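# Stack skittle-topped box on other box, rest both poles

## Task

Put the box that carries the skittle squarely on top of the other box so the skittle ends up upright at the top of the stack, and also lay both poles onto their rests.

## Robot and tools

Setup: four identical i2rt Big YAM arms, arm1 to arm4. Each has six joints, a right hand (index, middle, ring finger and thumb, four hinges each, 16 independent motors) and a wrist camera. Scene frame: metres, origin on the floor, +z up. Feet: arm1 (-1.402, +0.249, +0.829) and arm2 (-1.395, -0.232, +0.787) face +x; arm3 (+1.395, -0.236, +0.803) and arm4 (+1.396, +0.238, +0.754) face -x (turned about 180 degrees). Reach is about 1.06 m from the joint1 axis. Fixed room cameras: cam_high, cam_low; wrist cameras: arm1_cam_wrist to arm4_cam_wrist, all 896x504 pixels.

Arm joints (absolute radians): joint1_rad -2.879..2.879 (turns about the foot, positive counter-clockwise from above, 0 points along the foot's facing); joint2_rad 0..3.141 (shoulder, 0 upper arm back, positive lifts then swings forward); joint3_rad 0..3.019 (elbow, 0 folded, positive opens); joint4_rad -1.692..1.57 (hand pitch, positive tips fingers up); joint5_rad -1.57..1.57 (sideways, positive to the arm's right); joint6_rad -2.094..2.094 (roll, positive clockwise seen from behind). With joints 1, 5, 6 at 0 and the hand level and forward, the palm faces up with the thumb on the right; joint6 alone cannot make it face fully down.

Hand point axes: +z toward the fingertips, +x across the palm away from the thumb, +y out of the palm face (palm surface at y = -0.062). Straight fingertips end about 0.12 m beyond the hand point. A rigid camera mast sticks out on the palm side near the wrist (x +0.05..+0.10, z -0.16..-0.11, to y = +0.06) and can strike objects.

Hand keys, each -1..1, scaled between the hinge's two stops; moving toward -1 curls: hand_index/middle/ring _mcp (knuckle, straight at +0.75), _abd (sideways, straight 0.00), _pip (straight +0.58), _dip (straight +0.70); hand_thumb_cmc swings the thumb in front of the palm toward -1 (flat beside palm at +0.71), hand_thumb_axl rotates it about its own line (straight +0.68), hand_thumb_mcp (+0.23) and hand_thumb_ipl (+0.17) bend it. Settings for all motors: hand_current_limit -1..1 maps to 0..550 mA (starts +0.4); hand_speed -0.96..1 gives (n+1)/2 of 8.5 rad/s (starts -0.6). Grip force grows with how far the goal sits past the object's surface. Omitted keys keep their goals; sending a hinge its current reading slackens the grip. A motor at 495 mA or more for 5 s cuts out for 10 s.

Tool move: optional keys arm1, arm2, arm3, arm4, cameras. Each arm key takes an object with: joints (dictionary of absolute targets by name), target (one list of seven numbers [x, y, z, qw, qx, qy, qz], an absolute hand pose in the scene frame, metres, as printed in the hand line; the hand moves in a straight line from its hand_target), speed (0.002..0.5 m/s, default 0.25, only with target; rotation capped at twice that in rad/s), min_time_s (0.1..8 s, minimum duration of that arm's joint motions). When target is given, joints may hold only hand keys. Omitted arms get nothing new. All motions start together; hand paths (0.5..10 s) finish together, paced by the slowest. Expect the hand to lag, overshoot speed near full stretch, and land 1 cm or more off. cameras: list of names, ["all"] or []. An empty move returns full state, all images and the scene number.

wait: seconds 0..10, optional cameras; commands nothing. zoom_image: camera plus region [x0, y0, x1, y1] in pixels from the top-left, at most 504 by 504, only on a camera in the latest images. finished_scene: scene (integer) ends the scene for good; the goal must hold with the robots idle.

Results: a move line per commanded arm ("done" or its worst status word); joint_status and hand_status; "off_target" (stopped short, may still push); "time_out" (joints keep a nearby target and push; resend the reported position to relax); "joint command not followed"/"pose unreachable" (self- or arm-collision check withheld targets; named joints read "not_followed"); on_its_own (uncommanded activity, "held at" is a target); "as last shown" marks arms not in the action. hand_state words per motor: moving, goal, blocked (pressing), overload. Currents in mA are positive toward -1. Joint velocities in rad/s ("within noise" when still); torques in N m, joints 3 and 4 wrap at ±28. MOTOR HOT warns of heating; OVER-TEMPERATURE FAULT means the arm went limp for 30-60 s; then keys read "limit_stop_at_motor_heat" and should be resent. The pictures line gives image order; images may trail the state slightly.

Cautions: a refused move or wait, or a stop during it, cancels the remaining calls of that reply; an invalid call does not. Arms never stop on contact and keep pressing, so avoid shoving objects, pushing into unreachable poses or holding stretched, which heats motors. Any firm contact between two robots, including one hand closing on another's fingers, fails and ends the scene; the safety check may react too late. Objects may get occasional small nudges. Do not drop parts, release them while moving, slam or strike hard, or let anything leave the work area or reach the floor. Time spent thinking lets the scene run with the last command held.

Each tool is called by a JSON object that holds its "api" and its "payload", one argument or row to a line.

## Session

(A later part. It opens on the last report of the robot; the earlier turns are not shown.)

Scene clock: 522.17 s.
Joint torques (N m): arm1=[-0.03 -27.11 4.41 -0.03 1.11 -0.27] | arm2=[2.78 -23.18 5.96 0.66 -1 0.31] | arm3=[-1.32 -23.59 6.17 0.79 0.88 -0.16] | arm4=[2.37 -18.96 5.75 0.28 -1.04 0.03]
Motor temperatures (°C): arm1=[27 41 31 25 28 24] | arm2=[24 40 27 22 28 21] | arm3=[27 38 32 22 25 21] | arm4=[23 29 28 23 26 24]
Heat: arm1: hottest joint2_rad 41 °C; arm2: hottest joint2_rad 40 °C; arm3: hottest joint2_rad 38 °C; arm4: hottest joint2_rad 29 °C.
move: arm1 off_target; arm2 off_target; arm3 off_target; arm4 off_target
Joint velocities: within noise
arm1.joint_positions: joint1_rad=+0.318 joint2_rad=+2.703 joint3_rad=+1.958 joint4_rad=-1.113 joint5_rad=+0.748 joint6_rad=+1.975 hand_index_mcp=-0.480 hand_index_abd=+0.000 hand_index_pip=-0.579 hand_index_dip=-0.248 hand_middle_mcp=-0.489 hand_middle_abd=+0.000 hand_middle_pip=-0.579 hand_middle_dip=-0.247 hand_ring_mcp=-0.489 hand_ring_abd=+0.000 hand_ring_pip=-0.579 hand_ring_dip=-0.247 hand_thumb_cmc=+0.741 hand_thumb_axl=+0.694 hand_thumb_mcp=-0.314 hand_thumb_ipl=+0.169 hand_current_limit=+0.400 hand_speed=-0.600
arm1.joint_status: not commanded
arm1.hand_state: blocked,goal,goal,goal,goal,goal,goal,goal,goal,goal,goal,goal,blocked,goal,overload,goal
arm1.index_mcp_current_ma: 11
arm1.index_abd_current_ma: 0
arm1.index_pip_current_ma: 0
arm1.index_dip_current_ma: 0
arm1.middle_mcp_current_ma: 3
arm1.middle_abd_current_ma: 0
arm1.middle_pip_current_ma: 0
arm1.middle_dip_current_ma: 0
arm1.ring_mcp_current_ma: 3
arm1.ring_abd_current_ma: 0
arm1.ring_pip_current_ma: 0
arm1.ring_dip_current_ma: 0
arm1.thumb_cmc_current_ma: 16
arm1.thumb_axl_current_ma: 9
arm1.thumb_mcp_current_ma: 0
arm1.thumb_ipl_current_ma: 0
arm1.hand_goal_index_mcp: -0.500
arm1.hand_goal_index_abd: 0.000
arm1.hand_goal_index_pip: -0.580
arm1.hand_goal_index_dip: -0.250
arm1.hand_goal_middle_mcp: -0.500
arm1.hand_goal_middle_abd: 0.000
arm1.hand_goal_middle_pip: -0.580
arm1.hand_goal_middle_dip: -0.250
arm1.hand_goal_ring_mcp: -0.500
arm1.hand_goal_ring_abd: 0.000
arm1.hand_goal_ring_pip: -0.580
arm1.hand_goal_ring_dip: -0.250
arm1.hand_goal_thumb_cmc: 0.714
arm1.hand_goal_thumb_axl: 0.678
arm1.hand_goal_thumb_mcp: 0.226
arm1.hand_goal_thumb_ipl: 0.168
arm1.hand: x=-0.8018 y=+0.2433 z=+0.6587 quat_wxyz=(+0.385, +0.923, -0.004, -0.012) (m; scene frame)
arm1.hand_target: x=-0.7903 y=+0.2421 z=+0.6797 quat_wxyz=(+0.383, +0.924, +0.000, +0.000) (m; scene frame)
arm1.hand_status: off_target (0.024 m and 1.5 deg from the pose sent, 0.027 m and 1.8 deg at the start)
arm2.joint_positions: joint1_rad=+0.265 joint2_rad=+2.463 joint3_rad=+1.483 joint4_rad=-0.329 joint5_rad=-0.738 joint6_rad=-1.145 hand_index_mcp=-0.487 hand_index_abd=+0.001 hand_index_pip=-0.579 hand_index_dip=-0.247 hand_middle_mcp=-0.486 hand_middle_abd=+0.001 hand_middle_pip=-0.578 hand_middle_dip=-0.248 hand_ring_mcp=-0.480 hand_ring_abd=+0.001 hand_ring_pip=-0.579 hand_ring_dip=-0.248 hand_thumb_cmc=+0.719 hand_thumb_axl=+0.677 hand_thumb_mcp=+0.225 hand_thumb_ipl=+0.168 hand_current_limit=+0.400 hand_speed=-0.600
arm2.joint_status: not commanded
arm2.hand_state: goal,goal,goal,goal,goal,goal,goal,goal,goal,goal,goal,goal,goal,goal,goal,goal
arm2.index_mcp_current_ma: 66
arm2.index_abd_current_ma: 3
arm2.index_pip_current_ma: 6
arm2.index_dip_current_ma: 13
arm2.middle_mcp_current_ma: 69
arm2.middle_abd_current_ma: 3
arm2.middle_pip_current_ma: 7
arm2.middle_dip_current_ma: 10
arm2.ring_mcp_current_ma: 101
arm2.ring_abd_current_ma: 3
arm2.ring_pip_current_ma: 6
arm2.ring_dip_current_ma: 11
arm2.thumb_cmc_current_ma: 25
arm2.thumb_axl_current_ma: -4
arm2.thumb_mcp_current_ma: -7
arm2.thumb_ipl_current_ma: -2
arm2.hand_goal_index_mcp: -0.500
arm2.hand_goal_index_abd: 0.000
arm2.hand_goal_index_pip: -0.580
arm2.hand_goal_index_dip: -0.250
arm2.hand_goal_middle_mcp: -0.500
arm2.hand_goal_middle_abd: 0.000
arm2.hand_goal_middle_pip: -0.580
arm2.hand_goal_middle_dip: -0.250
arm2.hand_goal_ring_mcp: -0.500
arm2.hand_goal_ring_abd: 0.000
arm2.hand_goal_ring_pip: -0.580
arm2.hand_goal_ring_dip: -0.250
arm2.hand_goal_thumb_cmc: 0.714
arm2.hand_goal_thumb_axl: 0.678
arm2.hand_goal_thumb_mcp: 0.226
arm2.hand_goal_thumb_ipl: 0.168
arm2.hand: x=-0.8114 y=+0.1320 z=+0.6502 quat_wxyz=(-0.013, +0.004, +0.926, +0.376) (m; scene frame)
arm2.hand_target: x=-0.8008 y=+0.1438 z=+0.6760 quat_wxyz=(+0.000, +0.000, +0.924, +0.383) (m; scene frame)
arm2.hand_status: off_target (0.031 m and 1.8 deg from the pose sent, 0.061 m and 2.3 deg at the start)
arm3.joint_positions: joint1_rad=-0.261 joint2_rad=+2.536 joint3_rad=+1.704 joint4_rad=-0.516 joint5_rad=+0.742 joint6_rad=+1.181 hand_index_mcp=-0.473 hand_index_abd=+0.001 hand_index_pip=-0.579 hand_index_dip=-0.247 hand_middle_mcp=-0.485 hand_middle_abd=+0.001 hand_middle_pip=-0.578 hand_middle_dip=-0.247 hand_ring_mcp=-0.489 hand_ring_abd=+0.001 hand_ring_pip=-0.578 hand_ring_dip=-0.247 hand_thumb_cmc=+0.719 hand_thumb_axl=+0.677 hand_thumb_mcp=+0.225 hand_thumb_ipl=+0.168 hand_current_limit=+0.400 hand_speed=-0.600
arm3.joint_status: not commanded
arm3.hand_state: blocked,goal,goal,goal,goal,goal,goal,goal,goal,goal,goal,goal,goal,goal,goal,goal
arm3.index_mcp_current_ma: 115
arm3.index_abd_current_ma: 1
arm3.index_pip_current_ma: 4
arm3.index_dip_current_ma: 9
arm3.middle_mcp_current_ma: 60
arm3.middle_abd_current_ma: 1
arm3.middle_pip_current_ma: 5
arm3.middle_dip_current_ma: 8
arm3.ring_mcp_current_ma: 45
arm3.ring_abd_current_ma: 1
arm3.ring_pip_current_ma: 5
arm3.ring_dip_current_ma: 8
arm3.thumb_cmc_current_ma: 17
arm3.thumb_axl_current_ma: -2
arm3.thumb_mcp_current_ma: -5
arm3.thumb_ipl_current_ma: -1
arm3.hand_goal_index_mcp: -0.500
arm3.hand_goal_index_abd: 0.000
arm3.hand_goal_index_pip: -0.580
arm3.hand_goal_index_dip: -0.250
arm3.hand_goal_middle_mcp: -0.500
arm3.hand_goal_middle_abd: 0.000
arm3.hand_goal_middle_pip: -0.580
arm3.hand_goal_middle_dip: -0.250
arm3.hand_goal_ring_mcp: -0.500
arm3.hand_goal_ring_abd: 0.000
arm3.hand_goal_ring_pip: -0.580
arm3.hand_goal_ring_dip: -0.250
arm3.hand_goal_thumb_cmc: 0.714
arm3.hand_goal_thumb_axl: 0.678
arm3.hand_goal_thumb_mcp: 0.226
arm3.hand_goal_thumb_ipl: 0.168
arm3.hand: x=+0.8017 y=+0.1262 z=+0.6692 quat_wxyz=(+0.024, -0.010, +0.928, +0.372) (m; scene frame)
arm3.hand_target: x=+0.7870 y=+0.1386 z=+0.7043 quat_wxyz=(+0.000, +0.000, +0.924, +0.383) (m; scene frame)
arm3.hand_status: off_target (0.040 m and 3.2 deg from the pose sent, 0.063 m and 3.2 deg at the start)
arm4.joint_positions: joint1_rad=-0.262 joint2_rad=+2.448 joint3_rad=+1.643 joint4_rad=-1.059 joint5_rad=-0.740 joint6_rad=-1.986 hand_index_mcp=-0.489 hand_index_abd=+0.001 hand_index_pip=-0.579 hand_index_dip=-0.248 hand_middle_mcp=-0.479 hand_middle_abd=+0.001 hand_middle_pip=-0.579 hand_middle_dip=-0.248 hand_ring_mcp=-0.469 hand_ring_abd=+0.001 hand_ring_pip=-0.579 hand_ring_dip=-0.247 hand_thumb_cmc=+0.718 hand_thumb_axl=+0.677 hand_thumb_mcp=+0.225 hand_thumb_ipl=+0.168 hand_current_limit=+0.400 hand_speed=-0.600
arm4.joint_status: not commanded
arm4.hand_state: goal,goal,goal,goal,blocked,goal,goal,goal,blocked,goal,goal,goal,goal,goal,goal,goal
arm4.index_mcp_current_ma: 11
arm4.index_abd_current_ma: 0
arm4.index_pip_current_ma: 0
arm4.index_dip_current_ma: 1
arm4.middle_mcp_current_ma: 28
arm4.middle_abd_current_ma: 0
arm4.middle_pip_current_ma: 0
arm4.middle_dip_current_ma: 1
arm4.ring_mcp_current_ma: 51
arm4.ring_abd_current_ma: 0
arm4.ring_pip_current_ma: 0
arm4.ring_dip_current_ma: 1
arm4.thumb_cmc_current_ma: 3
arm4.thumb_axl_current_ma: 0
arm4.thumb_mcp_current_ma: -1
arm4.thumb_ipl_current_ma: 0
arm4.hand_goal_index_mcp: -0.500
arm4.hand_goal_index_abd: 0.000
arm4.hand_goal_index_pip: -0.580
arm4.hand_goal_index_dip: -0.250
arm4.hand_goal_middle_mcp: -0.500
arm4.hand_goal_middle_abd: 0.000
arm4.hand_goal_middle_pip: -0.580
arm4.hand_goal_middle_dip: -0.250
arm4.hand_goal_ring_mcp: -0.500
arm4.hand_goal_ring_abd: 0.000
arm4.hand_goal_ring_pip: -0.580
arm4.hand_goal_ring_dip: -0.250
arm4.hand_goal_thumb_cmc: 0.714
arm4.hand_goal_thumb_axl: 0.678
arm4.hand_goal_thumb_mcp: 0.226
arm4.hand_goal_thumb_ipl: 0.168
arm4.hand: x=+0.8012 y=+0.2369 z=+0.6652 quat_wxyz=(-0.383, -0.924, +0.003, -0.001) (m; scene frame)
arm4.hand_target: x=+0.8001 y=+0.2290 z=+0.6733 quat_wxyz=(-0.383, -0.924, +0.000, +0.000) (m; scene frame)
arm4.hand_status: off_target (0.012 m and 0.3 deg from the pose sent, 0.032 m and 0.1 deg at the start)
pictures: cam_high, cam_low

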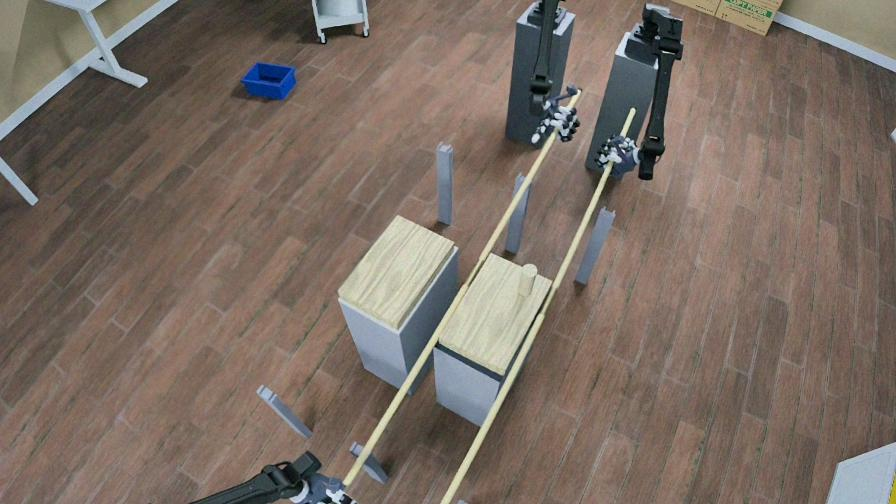

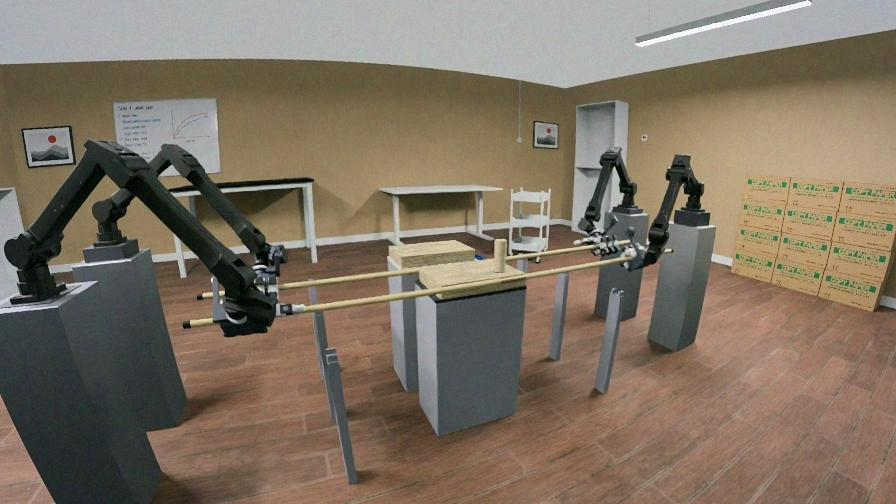

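{"api": "move", "payload": {
  "arm1": {"target":[-0.79,0.236,0.646,0.3827,0.9239,0,0],"speed":0.04},
  "arm4": {"target":[0.8,0.223,0.650,0.3827,0.9239,0,0],"speed":0.04},
  "cameras": ["cam_low"]
}}

{"api": "zoom_image", "payload": {
  "camera": "cam_low",
  "region": [410, 260, 480, 310]
}}

{"api": "zoom_image", "payload": {
  "camera": "cam_low",
  "region": [480, 250, 550, 300]
}}

Scene clock: 543.73 s.
Joint torques (N m): arm1=[-0.21 -23.24 6.49 -0.03 1.1 -0.26] | arm2=[2.73 -23.24 5.94 0.73 -1.03 0.3] | arm3=[-1.2 -23.53 6.06 0.76 0.85 -0.15] | arm4=[2.2 -16.62 6.04 0.43 -1.1 0.01]
Motor temperatures (°C): arm1=[27 40 31 25 28 24] | arm2=[24 35 27 22 27 21] | arm3=[27 37 33 22 25 21] | arm4=[23 31 28 23 26 24]
Heat: arm1: hottest joint2_rad 40 °C; arm2: hottest joint2_rad 35 °C; arm3: hottest joint2_rad 37 °C; arm4: hottest joint2_rad 31 °C.
move: arm1 done; arm4 off_target
Joint velocities: within noise
arm1.joint_positions: joint1_rad=+0.311 joint2_rad=+2.720 joint3_rad=+1.958 joint4_rad=-1.069 joint5_rad=+0.750 joint6_rad=+1.960 hand_index_mcp=-0.481 hand_index_abd=+0.000 hand_index_pip=-0.579 hand_index_dip=-0.248 hand_middle_mcp=-0.489 hand_middle_abd=+0.000 hand_middle_pip=-0.579 hand_middle_dip=-0.247 hand_ring_mcp=-0.489 hand_ring_abd=+0.000 hand_ring_pip=-0.579 hand_ring_dip=-0.247 hand_thumb_cmc=+0.741 hand_thumb_axl=+0.694 hand_thumb_mcp=-0.332 hand_thumb_ipl=+0.169 hand_current_limit=+0.400 hand_speed=-0.600
arm1.joint_status: not commanded
arm1.hand_state: goal,goal,goal,goal,goal,goal,goal,goal,goal,goal,goal,goal,blocked,goal,overload,goal
arm1.index_mcp_current_ma: 9
arm1.index_abd_current_ma: 0
arm1.index_pip_current_ma: 0
arm1.index_dip_current_ma: 0
arm1.middle_mcp_current_ma: 3
arm1.middle_abd_current_ma: 0
arm1.middle_pip_current_ma: 0
arm1.middle_dip_current_ma: 0
arm1.ring_mcp_current_ma: 3
arm1.ring_abd_current_ma: 0
arm1.ring_pip_current_ma: 0
arm1.ring_dip_current_ma: 0
arm1.thumb_cmc_current_ma: 16
arm1.thumb_axl_current_ma: 9
arm1.thumb_mcp_current_ma: 0
arm1.thumb_ipl_current_ma: 0
arm1.hand_goal_index_mcp: -0.500
arm1.hand_goal_index_abd: 0.000
arm1.hand_goal_index_pip: -0.580
arm1.hand_goal_index_dip: -0.250
arm1.hand_goal_middle_mcp: -0.500
arm1.hand_goal_middle_abd: 0.000
arm1.hand_goal_middle_pip: -0.580
arm1.hand_goal_middle_dip: -0.250
arm1.hand_goal_ring_mcp: -0.500
arm1.hand_goal_ring_abd: 0.000
arm1.hand_goal_ring_pip: -0.580
arm1.hand_goal_ring_dip: -0.250
arm1.hand_goal_thumb_cmc: 0.714
arm1.hand_goal_thumb_axl: 0.678
arm1.hand_goal_thumb_mcp: 0.226
arm1.hand_goal_thumb_ipl: 0.168
arm1.hand: x=-0.7999 y=+0.2390 z=+0.6456 quat_wxyz=(+0.382, +0.924, -0.005, -0.004) (m; scene frame)
arm1.hand_target: x=-0.7903 y=+0.2359 z=+0.6463 quat_wxyz=(+0.383, +0.924, +0.000, +0.000) (m; scene frame)
arm1.hand_status: done (0.010 m and 0.8 deg from the pose sent, 0.019 m and 1.5 deg at the start)
arm2, arm3: as last shown
arm4.joint_positions: joint1_rad=-0.249 joint2_rad=+2.459 joint3_rad=+1.643 joint4_rad=-1.018 joint5_rad=-0.740 joint6_rad=-1.970 hand_index_mcp=-0.487 hand_index_abd=+0.001 hand_index_pip=-0.579 hand_index_dip=-0.248 hand_middle_mcp=-0.487 hand_middle_abd=+0.001 hand_middle_pip=-0.579 hand_middle_dip=-0.248 hand_ring_mcp=-0.488 hand_ring_abd=+0.001 hand_ring_pip=-0.579 hand_ring_dip=-0.247 hand_thumb_cmc=+0.718 hand_thumb_axl=+0.677 hand_thumb_mcp=+0.225 hand_thumb_ipl=+0.168 hand_current_limit=+0.400 hand_speed=-0.600
arm4.joint_status: not commanded
arm4.hand_state: goal,goal,goal,goal,goal,goal,goal,goal,goal,goal,goal,goal,goal,goal,goal,goal
arm4.index_mcp_current_ma: 14
arm4.index_abd_current_ma: 0
arm4.index_pip_current_ma: 0
arm4.index_dip_current_ma: 1
arm4.middle_mcp_current_ma: 14
arm4.middle_abd_current_ma: 0
arm4.middle_pip_current_ma: 0
arm4.middle_dip_current_ma: 1
arm4.ring_mcp_current_ma: 13
arm4.ring_abd_current_ma: 0
arm4.ring_pip_current_ma: 0
arm4.ring_dip_current_ma: 1
arm4.thumb_cmc_current_ma: 3
arm4.thumb_axl_current_ma: 0
arm4.thumb_mcp_current_ma: -1
arm4.thumb_ipl_current_ma: 0
arm4.hand_goal_index_mcp: -0.500
arm4.hand_goal_index_abd: 0.000
arm4.hand_goal_index_pip: -0.580
arm4.hand_goal_index_dip: -0.250
arm4.hand_goal_middle_mcp: -0.500
arm4.hand_goal_middle_abd: 0.000
arm4.hand_goal_middle_pip: -0.580
arm4.hand_goal_middle_dip: -0.250
arm4.hand_goal_ring_mcp: -0.500
arm4.hand_goal_ring_abd: 0.000
arm4.hand_goal_ring_pip: -0.580
arm4.hand_goal_ring_dip: -0.250
arm4.hand_goal_thumb_cmc: 0.714
arm4.hand_goal_thumb_axl: 0.678
arm4.hand_goal_thumb_mcp: 0.226
arm4.hand_goal_thumb_ipl: 0.168
arm4.hand: x=+0.7970 y=+0.2303 z=+0.6570 quat_wxyz=(-0.379, -0.925, -0.002, +0.007) (m; scene frame)
arm4.hand_target: x=+0.8002 y=+0.2230 z=+0.6501 quat_wxyz=(-0.383, -0.924, +0.000, +0.000) (m; scene frame)
arm4.hand_status: off_target (0.011 m and 1.0 deg from the pose sent, 0.021 m and 0.3 deg at the start)
pictures: cam_low

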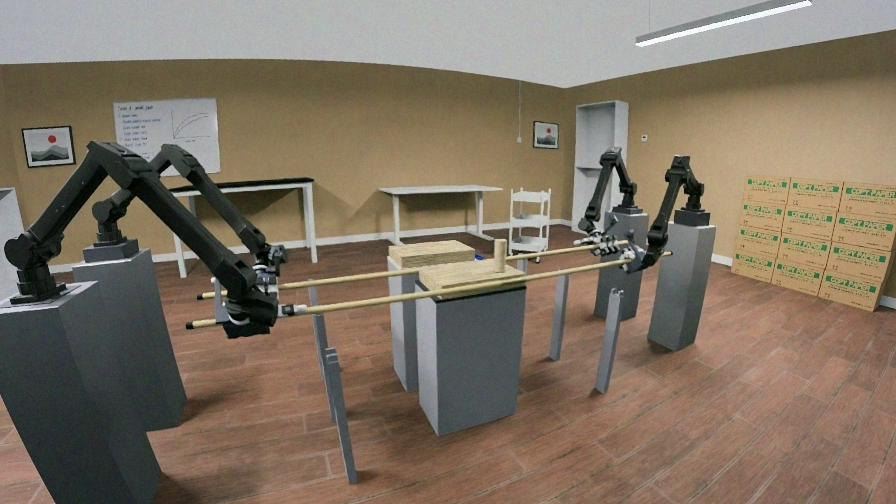

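Scaled by 7.200 from the camera's 896x504 image, which has a finer 1280x720 frame.

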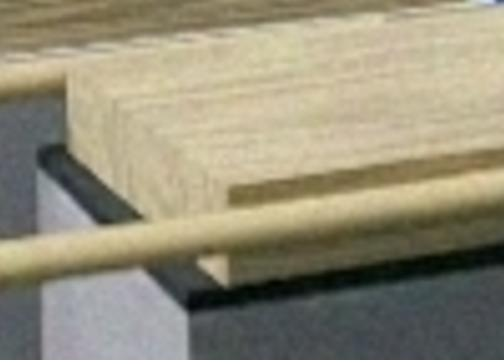

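Scaled by 7.200 from the camera's 896x504 image, which has a finer 1280x720 frame.

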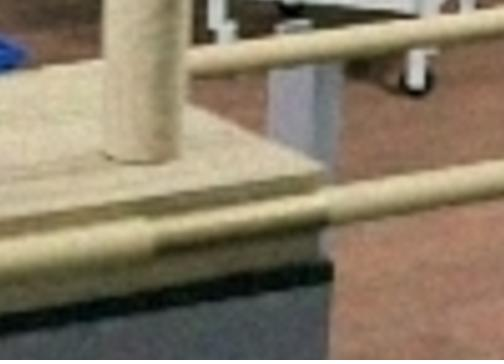

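{"api": "move", "payload": {
  "arm1": {"target":[-0.79,0.221,0.648,0.3827,0.9239,0,0],"speed":0.03},
  "arm2": {"target":[-0.8,0.152,0.676,0,0,0.9239,0.3827],"speed":0.03},
  "arm3": {"target":[0.786,0.147,0.704,0,0,0.9239,0.3827],"speed":0.03},
  "arm4": {"target":[0.8,0.208,0.650,0.3827,0.9239,0,0],"speed":0.03},
  "cameras": ["cam_high","cam_low"]
}}

{"api": "zoom_image", "payload": {
  "camera": "cam_low",
  "region": [400, 230, 550, 320]
}}

{"api": "zoom_image", "payload": {
  "camera": "cam_high",
  "region": [410, 230, 610, 380]
}}

Scene clock: 551.37 s.
Joint torques (N m): arm1=[-0.5 -24.59 4.62 0.1 1.19 -0.36] | arm2=[3.08 -23 6.3 0.94 -1.08 0.32] | arm3=[-2.02 -22.95 6.6 1.06 0.91 -0.16] | arm4=[2.61 -17.38 5.59 0.51 -1.17 0.1]
Motor temperatures (°C): arm1=[27 40 31 25 28 24] | arm2=[24 35 27 22 27 21] | arm3=[27 37 33 22 25 21] | arm4=[23 30 27 23 26 24]
Heat: arm1: hottest joint2_rad 40 °C; arm2: hottest joint2_rad 35 °C; arm3: hottest joint2_rad 37 °C; arm4: hottest joint2_rad 30 °C.
move: arm1 done; arm2 off_target; arm3 off_target; arm4 off_target
Joint velocities: within noise
arm1.joint_positions: joint1_rad=+0.292 joint2_rad=+2.720 joint3_rad=+1.958 joint4_rad=-1.039 joint5_rad=+0.753 joint6_rad=+1.939 hand_index_mcp=-0.487 hand_index_abd=+0.000 hand_index_pip=-0.579 hand_index_dip=-0.248 hand_middle_mcp=-0.489 hand_middle_abd=+0.000 hand_middle_pip=-0.579 hand_middle_dip=-0.247 hand_ring_mcp=-0.489 hand_ring_abd=+0.000 hand_ring_pip=-0.579 hand_ring_dip=-0.247 hand_thumb_cmc=+0.741 hand_thumb_axl=+0.694 hand_thumb_mcp=-0.332 hand_thumb_ipl=+0.169 hand_current_limit=+0.400 hand_speed=-0.600
arm1.joint_status: not commanded
arm1.hand_state: goal,goal,goal,goal,goal,goal,goal,goal,goal,goal,goal,goal,blocked,goal,overload,goal
arm1.index_mcp_current_ma: 5
arm1.index_abd_current_ma: 0
arm1.index_pip_current_ma: 0
arm1.index_dip_current_ma: 0
arm1.middle_mcp_current_ma: 3
arm1.middle_abd_current_ma: 0
arm1.middle_pip_current_ma: 0
arm1.middle_dip_current_ma: 0
arm1.ring_mcp_current_ma: 3
arm1.ring_abd_current_ma: 0
arm1.ring_pip_current_ma: 0
arm1.ring_dip_current_ma: 0
arm1.thumb_cmc_current_ma: 16
arm1.thumb_axl_current_ma: 9
arm1.thumb_mcp_current_ma: 0
arm1.thumb_ipl_current_ma: 0
arm1.hand_goal_index_mcp: -0.500
arm1.hand_goal_index_abd: 0.000
arm1.hand_goal_index_pip: -0.580
arm1.hand_goal_index_dip: -0.250
arm1.hand_goal_middle_mcp: -0.500
arm1.hand_goal_middle_abd: 0.000
arm1.hand_goal_middle_pip: -0.580
arm1.hand_goal_middle_dip: -0.250
arm1.hand_goal_ring_mcp: -0.500
arm1.hand_goal_ring_abd: 0.000
arm1.hand_goal_ring_pip: -0.580
arm1.hand_goal_ring_dip: -0.250
arm1.hand_goal_thumb_cmc: 0.714
arm1.hand_goal_thumb_axl: 0.678
arm1.hand_goal_thumb_mcp: 0.226
arm1.hand_goal_thumb_ipl: 0.168
arm1.hand: x=-0.7943 y=+0.2279 z=+0.6437 quat_wxyz=(+0.380, +0.925, -0.010, +0.002) (m; scene frame)
arm1.hand_target: x=-0.7900 y=+0.2212 z=+0.6480 quat_wxyz=(+0.383, +0.924, +0.000, +0.000) (m; scene frame)
arm1.hand_status: done (0.009 m and 1.2 deg from the pose sent, 0.021 m and 0.7 deg at the start)
arm2.joint_positions: joint1_rad=+0.270 joint2_rad=+2.463 joint3_rad=+1.483 joint4_rad=-0.329 joint5_rad=-0.733 joint6_rad=-1.130 hand_index_mcp=-0.487 hand_index_abd=+0.001 hand_index_pip=-0.579 hand_index_dip=-0.247 hand_middle_mcp=-0.486 hand_middle_abd=+0.001 hand_middle_pip=-0.578 hand_middle_dip=-0.248 hand_ring_mcp=-0.480 hand_ring_abd=+0.001 hand_ring_pip=-0.579 hand_ring_dip=-0.248 hand_thumb_cmc=+0.719 hand_thumb_axl=+0.677 hand_thumb_mcp=+0.225 hand_thumb_ipl=+0.168 hand_current_limit=+0.400 hand_speed=-0.600
arm2.joint_status: not commanded
arm2.hand_state: goal,goal,goal,goal,goal,goal,goal,goal,goal,goal,goal,goal,goal,goal,goal,goal
arm2.index_mcp_current_ma: 66
arm2.index_abd_current_ma: 3
arm2.index_pip_current_ma: 6
arm2.index_dip_current_ma: 13
arm2.middle_mcp_current_ma: 69
arm2.middle_abd_current_ma: 3
arm2.middle_pip_current_ma: 7
arm2.middle_dip_current_ma: 10
arm2.ring_mcp_current_ma: 101
arm2.ring_abd_current_ma: 3
arm2.ring_pip_current_ma: 6
arm2.ring_dip_current_ma: 11
arm2.thumb_cmc_current_ma: 25
arm2.thumb_axl_current_ma: -4
arm2.thumb_mcp_current_ma: -7
arm2.thumb_ipl_current_ma: -2
arm2.hand_goal_index_mcp: -0.500
arm2.hand_goal_index_abd: 0.000
arm2.hand_goal_index_pip: -0.580
arm2.hand_goal_index_dip: -0.250
arm2.hand_goal_middle_mcp: -0.500
arm2.hand_goal_middle_abd: 0.000
arm2.hand_goal_middle_pip: -0.580
arm2.hand_goal_middle_dip: -0.250
arm2.hand_goal_ring_mcp: -0.500
arm2.hand_goal_ring_abd: 0.000
arm2.hand_goal_ring_pip: -0.580
arm2.hand_goal_ring_dip: -0.250
arm2.hand_goal_thumb_cmc: 0.714
arm2.hand_goal_thumb_axl: 0.678
arm2.hand_goal_thumb_mcp: 0.226
arm2.hand_goal_thumb_ipl: 0.168
arm2.hand: x=-0.8119 y=+0.1347 z=+0.6491 quat_wxyz=(-0.016, +0.009, +0.927, +0.374) (m; scene frame)
arm2.hand_target: x=-0.8010 y=+0.1515 z=+0.6762 quat_wxyz=(+0.000, +0.000, +0.924, +0.383) (m; scene frame)
arm2.hand_status: off_target (0.034 m and 2.4 deg from the pose sent, 0.034 m and 1.7 deg at the start)
arm3.joint_positions: joint1_rad=-0.266 joint2_rad=+2.536 joint3_rad=+1.704 joint4_rad=-0.516 joint5_rad=+0.738 joint6_rad=+1.167 hand_index_mcp=-0.475 hand_index_abd=+0.001 hand_index_pip=-0.579 hand_index_dip=-0.247 hand_middle_mcp=-0.485 hand_middle_abd=+0.001 hand_middle_pip=-0.578 hand_middle_dip=-0.247 hand_ring_mcp=-0.489 hand_ring_abd=+0.001 hand_ring_pip=-0.578 hand_ring_dip=-0.247 hand_thumb_cmc=+0.719 hand_thumb_axl=+0.677 hand_thumb_mcp=+0.225 hand_thumb_ipl=+0.168 hand_current_limit=+0.400 hand_speed=-0.600
arm3.joint_status: not commanded
arm3.hand_state: blocked,goal,goal,goal,goal,goal,goal,goal,goal,goal,goal,goal,goal,goal,goal,goal
arm3.index_mcp_current_ma: 107
arm3.index_abd_current_ma: 1
arm3.index_pip_current_ma: 4
arm3.index_dip_current_ma: 9
arm3.middle_mcp_current_ma: 60
arm3.middle_abd_current_ma: 1
arm3.middle_pip_current_ma: 5
arm3.middle_dip_current_ma: 8
arm3.ring_mcp_current_ma: 45
arm3.ring_abd_current_ma: 1
arm3.ring_pip_current_ma: 5
arm3.ring_dip_current_ma: 8
arm3.thumb_cmc_current_ma: 17
arm3.thumb_axl_current_ma: -2
arm3.thumb_mcp_current_ma: -5
arm3.thumb_ipl_current_ma: -1
arm3.hand_goal_index_mcp: -0.500
arm3.hand_goal_index_abd: 0.000
arm3.hand_goal_index_pip: -0.580
arm3.hand_goal_index_dip: -0.250
arm3.hand_goal_middle_mcp: -0.500
arm3.hand_goal_middle_abd: 0.000
arm3.hand_goal_middle_pip: -0.580
arm3.hand_goal_middle_dip: -0.250
arm3.hand_goal_ring_mcp: -0.500
arm3.hand_goal_ring_abd: 0.000
arm3.hand_goal_ring_pip: -0.580
arm3.hand_goal_ring_dip: -0.250
arm3.hand_goal_thumb_cmc: 0.714
arm3.hand_goal_thumb_axl: 0.678
arm3.hand_goal_thumb_mcp: 0.226
arm3.hand_goal_thumb_ipl: 0.168
arm3.hand: x=+0.8024 y=+0.1296 z=+0.6686 quat_wxyz=(+0.027, -0.014, +0.928, +0.370) (m; scene frame)
arm3.hand_target: x=+0.7874 y=+0.1465 z=+0.7046 quat_wxyz=(+0.000, +0.000, +0.924, +0.383) (m; scene frame)
arm3.hand_status: off_target (0.043 m and 3.8 deg from the pose sent, 0.044 m and 3.3 deg at the start)
arm4.joint_positions: joint1_rad=-0.232 joint2_rad=+2.459 joint3_rad=+1.624 joint4_rad=-0.985 joint5_rad=-0.745 joint6_rad=-1.945 hand_index_mcp=-0.487 hand_index_abd=+0.001 hand_index_pip=-0.579 hand_index_dip=-0.248 hand_middle_mcp=-0.487 hand_middle_abd=+0.001 hand_middle_pip=-0.579 hand_middle_dip=-0.248 hand_ring_mcp=-0.488 hand_ring_abd=+0.001 hand_ring_pip=-0.579 hand_ring_dip=-0.247 hand_thumb_cmc=+0.718 hand_thumb_axl=+0.677 hand_thumb_mcp=+0.225 hand_thumb_ipl=+0.168 hand_current_limit=+0.400 hand_speed=-0.600
arm4.joint_status: not commanded
arm4.hand_state: goal,goal,goal,goal,goal,goal,goal,goal,goal,goal,goal,goal,goal,goal,goal,goal
arm4.index_mcp_current_ma: 14
arm4.index_abd_current_ma: 0
arm4.index_pip_current_ma: 0
arm4.index_dip_current_ma: 1
arm4.middle_mcp_current_ma: 14
arm4.middle_abd_current_ma: 0
arm4.middle_pip_current_ma: 0
arm4.middle_dip_current_ma: 1
arm4.ring_mcp_current_ma: 12
arm4.ring_abd_current_ma: 0
arm4.ring_pip_current_ma: 0
arm4.ring_dip_current_ma: 1
arm4.thumb_cmc_current_ma: 3
arm4.thumb_axl_current_ma: 0
arm4.thumb_mcp_current_ma: -1
arm4.thumb_ipl_current_ma: 0
arm4.hand_goal_index_mcp: -0.500
arm4.hand_goal_index_abd: 0.000
arm4.hand_goal_index_pip: -0.580
arm4.hand_goal_index_dip: -0.250
arm4.hand_goal_middle_mcp: -0.500
arm4.hand_goal_middle_abd: 0.000
arm4.hand_goal_middle_pip: -0.580
arm4.hand_goal_middle_dip: -0.250
arm4.hand_goal_ring_mcp: -0.500
arm4.hand_goal_ring_abd: 0.000
arm4.hand_goal_ring_pip: -0.580
arm4.hand_goal_ring_dip: -0.250
arm4.hand_goal_thumb_cmc: 0.714
arm4.hand_goal_thumb_axl: 0.678
arm4.hand_goal_thumb_mcp: 0.226
arm4.hand_goal_thumb_ipl: 0.168
arm4.hand: x=+0.7979 y=+0.2193 z=+0.6520 quat_wxyz=(-0.379, -0.925, +0.000, +0.006) (m; scene frame)
arm4.hand_target: x=+0.8001 y=+0.2082 z=+0.6500 quat_wxyz=(-0.383, -0.924, +0.000, +0.000) (m; scene frame)
arm4.hand_status: off_target (0.012 m and 0.8 deg from the pose sent, 0.024 m and 1.0 deg at the start)
pictures: cam_high, cam_low

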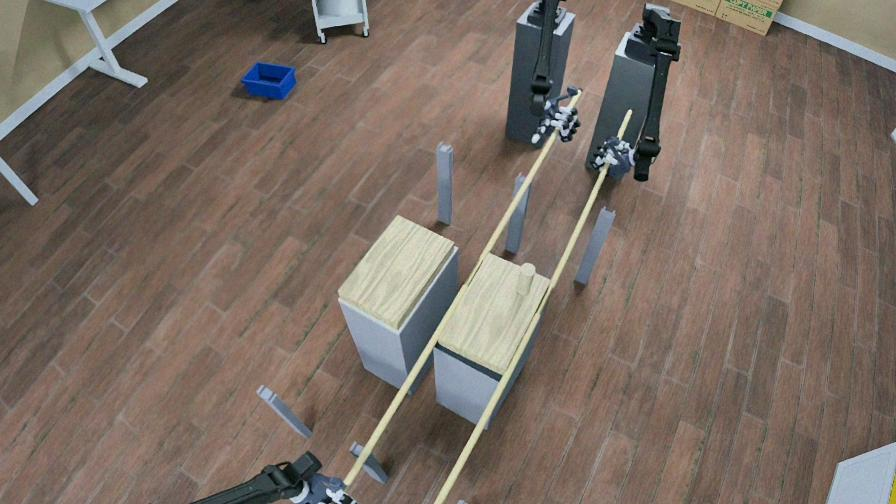

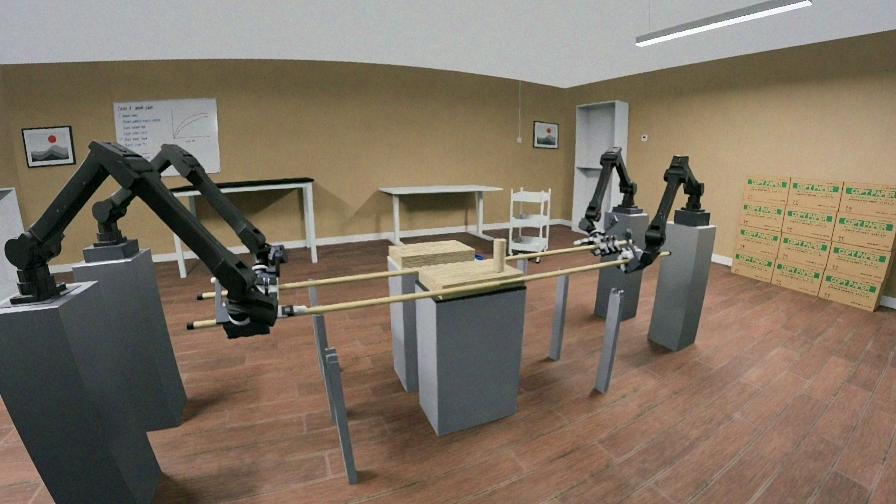

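Scaled by 3.360 from the camera's 896x504 image, which has a finer 1280x720 frame.

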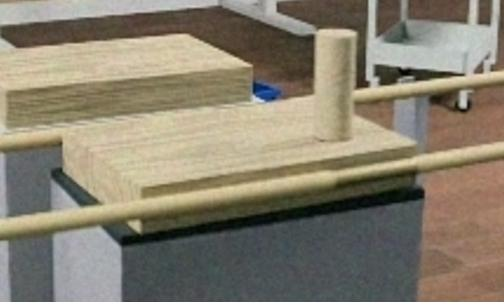

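Scaled by 2.520 from the camera's 896x504 image, which has a finer 1280x720 frame.

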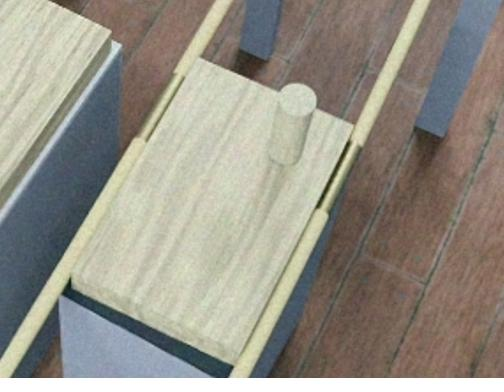

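{"api": "move", "payload": {
  "arm1": {"target":[-0.79,0.196,0.648,0.3827,0.9239,0,0],"speed":0.03},
  "arm2": {"target":[-0.8,0.177,0.676,0,0,0.9239,0.3827],"speed":0.03},
  "arm3": {"target":[0.786,0.172,0.704,0,0,0.9239,0.3827],"speed":0.03},
  "arm4": {"target":[0.8,0.183,0.650,0.3827,0.9239,0,0],"speed":0.03},
  "cameras": ["cam_high","cam_low"]
}}

{"api": "zoom_image", "payload": {
  "camera": "cam_low",
  "region": [400, 230, 550, 320]
}}

{"api": "zoom_image", "payload": {
  "camera": "cam_high",
  "region": [410, 230, 610, 380]
}}

Scene clock: 558.67 s.
Joint torques (N m): arm1=[-3.25 -25.7 3.66 0.08 1.4 -0.44] | arm2=[5.19 -22.18 7.72 1.54 -1.16 0.39] | arm3=[-4.42 -22.53 7.97 1.69 0.99 -0.29] | arm4=[5.36 -18.32 4.78 0.35 -1.47 0.28]
Motor temperatures (°C): arm1=[27 40 31 25 28 24] | arm2=[24 34 27 22 27 21] | arm3=[27 37 33 22 25 21] | arm4=[23 29 28 22 26 24]
Heat: arm1: hottest joint2_rad 40 °C; arm2: hottest joint2_rad 34 °C; arm3: hottest joint2_rad 37 °C; arm4: hottest joint2_rad 29 °C.
move: arm1 off_target; arm2 off_target; arm3 off_target; arm4 off_target
Joint velocities: within noise
arm1.joint_positions: joint1_rad=+0.285 joint2_rad=+2.718 joint3_rad=+1.929 joint4_rad=-0.979 joint5_rad=+0.756 joint6_rad=+1.897 hand_index_mcp=-0.489 hand_index_abd=+0.000 hand_index_pip=-0.579 hand_index_dip=-0.248 hand_middle_mcp=-0.489 hand_middle_abd=+0.000 hand_middle_pip=-0.579 hand_middle_dip=-0.247 hand_ring_mcp=-0.489 hand_ring_abd=+0.000 hand_ring_pip=-0.579 hand_ring_dip=-0.247 hand_thumb_cmc=+0.744 hand_thumb_axl=+0.695 hand_thumb_mcp=-0.337 hand_thumb_ipl=+0.169 hand_current_limit=+0.400 hand_speed=-0.600
arm1.joint_status: not commanded
arm1.hand_state: goal,goal,goal,goal,goal,goal,goal,goal,goal,goal,goal,goal,blocked,goal,overload,goal
arm1.index_mcp_current_ma: 4
arm1.index_abd_current_ma: 0
arm1.index_pip_current_ma: 0
arm1.index_dip_current_ma: 0
arm1.middle_mcp_current_ma: 3
arm1.middle_abd_current_ma: 0
arm1.middle_pip_current_ma: 0
arm1.middle_dip_current_ma: 0
arm1.ring_mcp_current_ma: 3
arm1.ring_abd_current_ma: 0
arm1.ring_pip_current_ma: 0
arm1.ring_dip_current_ma: 0
arm1.thumb_cmc_current_ma: 19
arm1.thumb_axl_current_ma: 10
arm1.thumb_mcp_current_ma: 0
arm1.thumb_ipl_current_ma: 0
arm1.hand_goal_index_mcp: -0.500
arm1.hand_goal_index_abd: 0.000
arm1.hand_goal_index_pip: -0.580
arm1.hand_goal_index_dip: -0.250
arm1.hand_goal_middle_mcp: -0.500
arm1.hand_goal_middle_abd: 0.000
arm1.hand_goal_middle_pip: -0.580
arm1.hand_goal_middle_dip: -0.250
arm1.hand_goal_ring_mcp: -0.500
arm1.hand_goal_ring_abd: 0.000
arm1.hand_goal_ring_pip: -0.580
arm1.hand_goal_ring_dip: -0.250
arm1.hand_goal_thumb_cmc: 0.714
arm1.hand_goal_thumb_axl: 0.678
arm1.hand_goal_thumb_mcp: 0.226
arm1.hand_goal_thumb_ipl: 0.168
arm1.hand: x=-0.7937 y=+0.2222 z=+0.6357 quat_wxyz=(+0.377, +0.926, +0.000, +0.008) (m; scene frame)
arm1.hand_target: x=-0.7905 y=+0.1964 z=+0.6478 quat_wxyz=(+0.383, +0.924, -0.001, -0.001) (m; scene frame)
arm1.hand_status: off_target (0.029 m and 1.2 deg from the pose sent, 0.032 m and 1.2 deg at the start)
arm2.joint_positions: joint1_rad=+0.283 joint2_rad=+2.463 joint3_rad=+1.483 joint4_rad=-0.319 joint5_rad=-0.719 joint6_rad=-1.093 hand_index_mcp=-0.487 hand_index_abd=+0.001 hand_index_pip=-0.579 hand_index_dip=-0.247 hand_middle_mcp=-0.486 hand_middle_abd=+0.001 hand_middle_pip=-0.578 hand_middle_dip=-0.248 hand_ring_mcp=-0.480 hand_ring_abd=+0.001 hand_ring_pip=-0.579 hand_ring_dip=-0.248 hand_thumb_cmc=+0.719 hand_thumb_axl=+0.677 hand_thumb_mcp=+0.225 hand_thumb_ipl=+0.168 hand_current_limit=+0.400 hand_speed=-0.600
arm2.joint_status: not commanded
arm2.hand_state: goal,goal,goal,goal,goal,goal,goal,goal,goal,goal,goal,goal,goal,goal,goal,goal
arm2.index_mcp_current_ma: 66
arm2.index_abd_current_ma: 3
arm2.index_pip_current_ma: 6
arm2.index_dip_current_ma: 13
arm2.middle_mcp_current_ma: 69
arm2.middle_abd_current_ma: 3
arm2.middle_pip_current_ma: 7
arm2.middle_dip_current_ma: 10
arm2.ring_mcp_current_ma: 101
arm2.ring_abd_current_ma: 3
arm2.ring_pip_current_ma: 6
arm2.ring_dip_current_ma: 11
arm2.thumb_cmc_current_ma: 25
arm2.thumb_axl_current_ma: -4
arm2.thumb_mcp_current_ma: -7
arm2.thumb_ipl_current_ma: -2
arm2.hand_goal_index_mcp: -0.500
arm2.hand_goal_index_abd: 0.000
arm2.hand_goal_index_pip: -0.580
arm2.hand_goal_index_dip: -0.250
arm2.hand_goal_middle_mcp: -0.500
arm2.hand_goal_middle_abd: 0.000
arm2.hand_goal_middle_pip: -0.580
arm2.hand_goal_middle_dip: -0.250
arm2.hand_goal_ring_mcp: -0.500
arm2.hand_goal_ring_abd: 0.000
arm2.hand_goal_ring_pip: -0.580
arm2.hand_goal_ring_dip: -0.250
arm2.hand_goal_thumb_cmc: 0.714
arm2.hand_goal_thumb_axl: 0.678
arm2.hand_goal_thumb_mcp: 0.226
arm2.hand_goal_thumb_ipl: 0.168
arm2.hand: x=-0.8113 y=+0.1410 z=+0.6470 quat_wxyz=(-0.018, +0.019, +0.929, +0.369) (m; scene frame)
arm2.hand_target: x=-0.8028 y=+0.1759 z=+0.6771 quat_wxyz=(-0.001, +0.000, +0.924, +0.383) (m; scene frame)
arm2.hand_status: off_target (0.048 m and 3.5 deg from the pose sent, 0.051 m and 2.3 deg at the start)
arm3.joint_positions: joint1_rad=-0.271 joint2_rad=+2.536 joint3_rad=+1.704 joint4_rad=-0.510 joint5_rad=+0.726 joint6_rad=+1.138 hand_index_mcp=-0.477 hand_index_abd=+0.001 hand_index_pip=-0.579 hand_index_dip=-0.247 hand_middle_mcp=-0.485 hand_middle_abd=+0.001 hand_middle_pip=-0.578 hand_middle_dip=-0.247 hand_ring_mcp=-0.489 hand_ring_abd=+0.001 hand_ring_pip=-0.578 hand_ring_dip=-0.247 hand_thumb_cmc=+0.719 hand_thumb_axl=+0.677 hand_thumb_mcp=+0.225 hand_thumb_ipl=+0.168 hand_current_limit=+0.400 hand_speed=-0.600
arm3.joint_status: not commanded
arm3.hand_state: blocked,goal,goal,goal,goal,goal,goal,goal,goal,goal,goal,goal,goal,goal,goal,goal
arm3.index_mcp_current_ma: 95
arm3.index_abd_current_ma: 1
arm3.index_pip_current_ma: 4
arm3.index_dip_current_ma: 9
arm3.middle_mcp_current_ma: 60
arm3.middle_abd_current_ma: 1
arm3.middle_pip_current_ma: 5
arm3.middle_dip_current_ma: 8
arm3.ring_mcp_current_ma: 45
arm3.ring_abd_current_ma: 1
arm3.ring_pip_current_ma: 5
arm3.ring_dip_current_ma: 8
arm3.thumb_cmc_current_ma: 17
arm3.thumb_axl_current_ma: -2
arm3.thumb_mcp_current_ma: -5
arm3.thumb_ipl_current_ma: -1
arm3.hand_goal_index_mcp: -0.500
arm3.hand_goal_index_abd: 0.000
arm3.hand_goal_index_pip: -0.580
arm3.hand_goal_index_dip: -0.250
arm3.hand_goal_middle_mcp: -0.500
arm3.hand_goal_middle_abd: 0.000
arm3.hand_goal_middle_pip: -0.580
arm3.hand_goal_middle_dip: -0.250
arm3.hand_goal_ring_mcp: -0.500
arm3.hand_goal_ring_abd: 0.000
arm3.hand_goal_ring_pip: -0.580
arm3.hand_goal_ring_dip: -0.250
arm3.hand_goal_thumb_cmc: 0.714
arm3.hand_goal_thumb_axl: 0.678
arm3.hand_goal_thumb_mcp: 0.226
arm3.hand_goal_thumb_ipl: 0.168
arm3.hand: x=+0.8001 y=+0.1326 z=+0.6672 quat_wxyz=(+0.028, -0.025, +0.930, +0.366) (m; scene frame)
arm3.hand_target: x=+0.7895 y=+0.1707 z=+0.7057 quat_wxyz=(+0.001, +0.000, +0.923, +0.384) (m; scene frame)
arm3.hand_status: off_target (0.056 m and 4.7 deg from the pose sent, 0.058 m and 3.8 deg at the start)
arm4.joint_positions: joint1_rad=-0.221 joint2_rad=+2.456 joint3_rad=+1.596 joint4_rad=-0.927 joint5_rad=-0.746 joint6_rad=-1.913 hand_index_mcp=-0.484 hand_index_abd=+0.001 hand_index_pip=-0.579 hand_index_dip=-0.248 hand_middle_mcp=-0.487 hand_middle_abd=+0.001 hand_middle_pip=-0.579 hand_middle_dip=-0.248 hand_ring_mcp=-0.488 hand_ring_abd=+0.001 hand_ring_pip=-0.579 hand_ring_dip=-0.247 hand_thumb_cmc=+0.718 hand_thumb_axl=+0.677 hand_thumb_mcp=+0.225 hand_thumb_ipl=+0.168 hand_current_limit=+0.400 hand_speed=-0.600
arm4.joint_status: not commanded
arm4.hand_state: goal,goal,goal,goal,goal,goal,goal,goal,goal,goal,goal,goal,goal,goal,goal,goal
arm4.index_mcp_current_ma: 19
arm4.index_abd_current_ma: 0
arm4.index_pip_current_ma: 0
arm4.index_dip_current_ma: 1
arm4.middle_mcp_current_ma: 14
arm4.middle_abd_current_ma: 0
arm4.middle_pip_current_ma: 0
arm4.middle_dip_current_ma: 1
arm4.ring_mcp_current_ma: 12
arm4.ring_abd_current_ma: 0
arm4.ring_pip_current_ma: 0
arm4.ring_dip_current_ma: 1
arm4.thumb_cmc_current_ma: 3
arm4.thumb_axl_current_ma: 0
arm4.thumb_mcp_current_ma: -1
arm4.thumb_ipl_current_ma: 0
arm4.hand_goal_index_mcp: -0.500
arm4.hand_goal_index_abd: 0.000
arm4.hand_goal_index_pip: -0.580
arm4.hand_goal_index_dip: -0.250
arm4.hand_goal_middle_mcp: -0.500
arm4.hand_goal_middle_abd: 0.000
arm4.hand_goal_middle_pip: -0.580
arm4.hand_goal_middle_dip: -0.250
arm4.hand_goal_ring_mcp: -0.500
arm4.hand_goal_ring_abd: 0.000
arm4.hand_goal_ring_pip: -0.580
arm4.hand_goal_ring_dip: -0.250
arm4.hand_goal_thumb_cmc: 0.714
arm4.hand_goal_thumb_axl: 0.678
arm4.hand_goal_thumb_mcp: 0.226
arm4.hand_goal_thumb_ipl: 0.168
arm4.hand: x=+0.7986 y=+0.2123 z=+0.6450 quat_wxyz=(-0.376, -0.927, +0.004, +0.012) (m; scene frame)
arm4.hand_target: x=+0.8007 y=+0.1836 z=+0.6498 quat_wxyz=(-0.383, -0.924, -0.001, -0.001) (m; scene frame)
arm4.hand_status: off_target (0.030 m and 1.7 deg from the pose sent, 0.036 m and 0.8 deg at the start)
pictures: cam_high, cam_low

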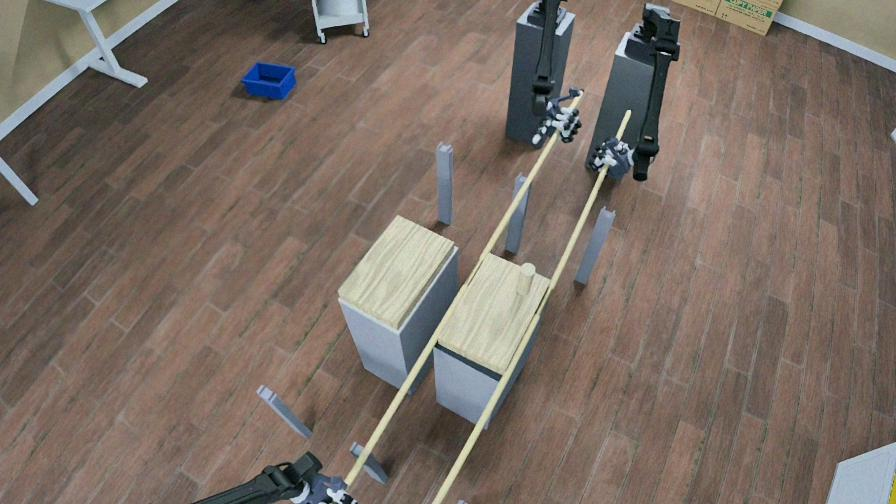

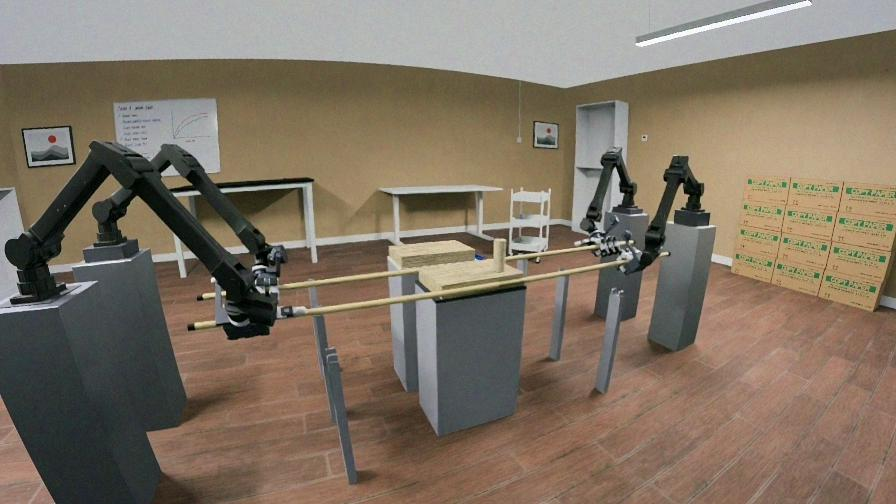

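Scaled by 3.360 from the camera's 896x504 image, which has a finer 1280x720 frame.

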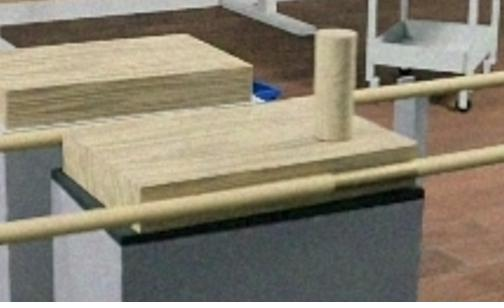

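Scaled by 2.520 from the camera's 896x504 image, which has a finer 1280x720 frame.

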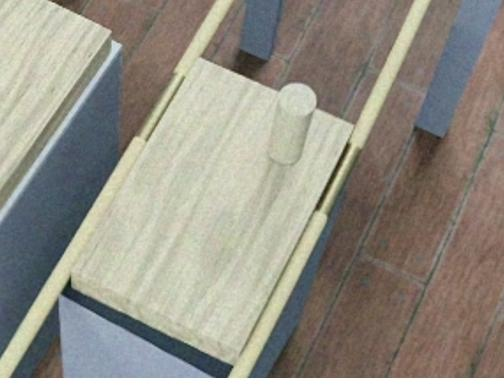

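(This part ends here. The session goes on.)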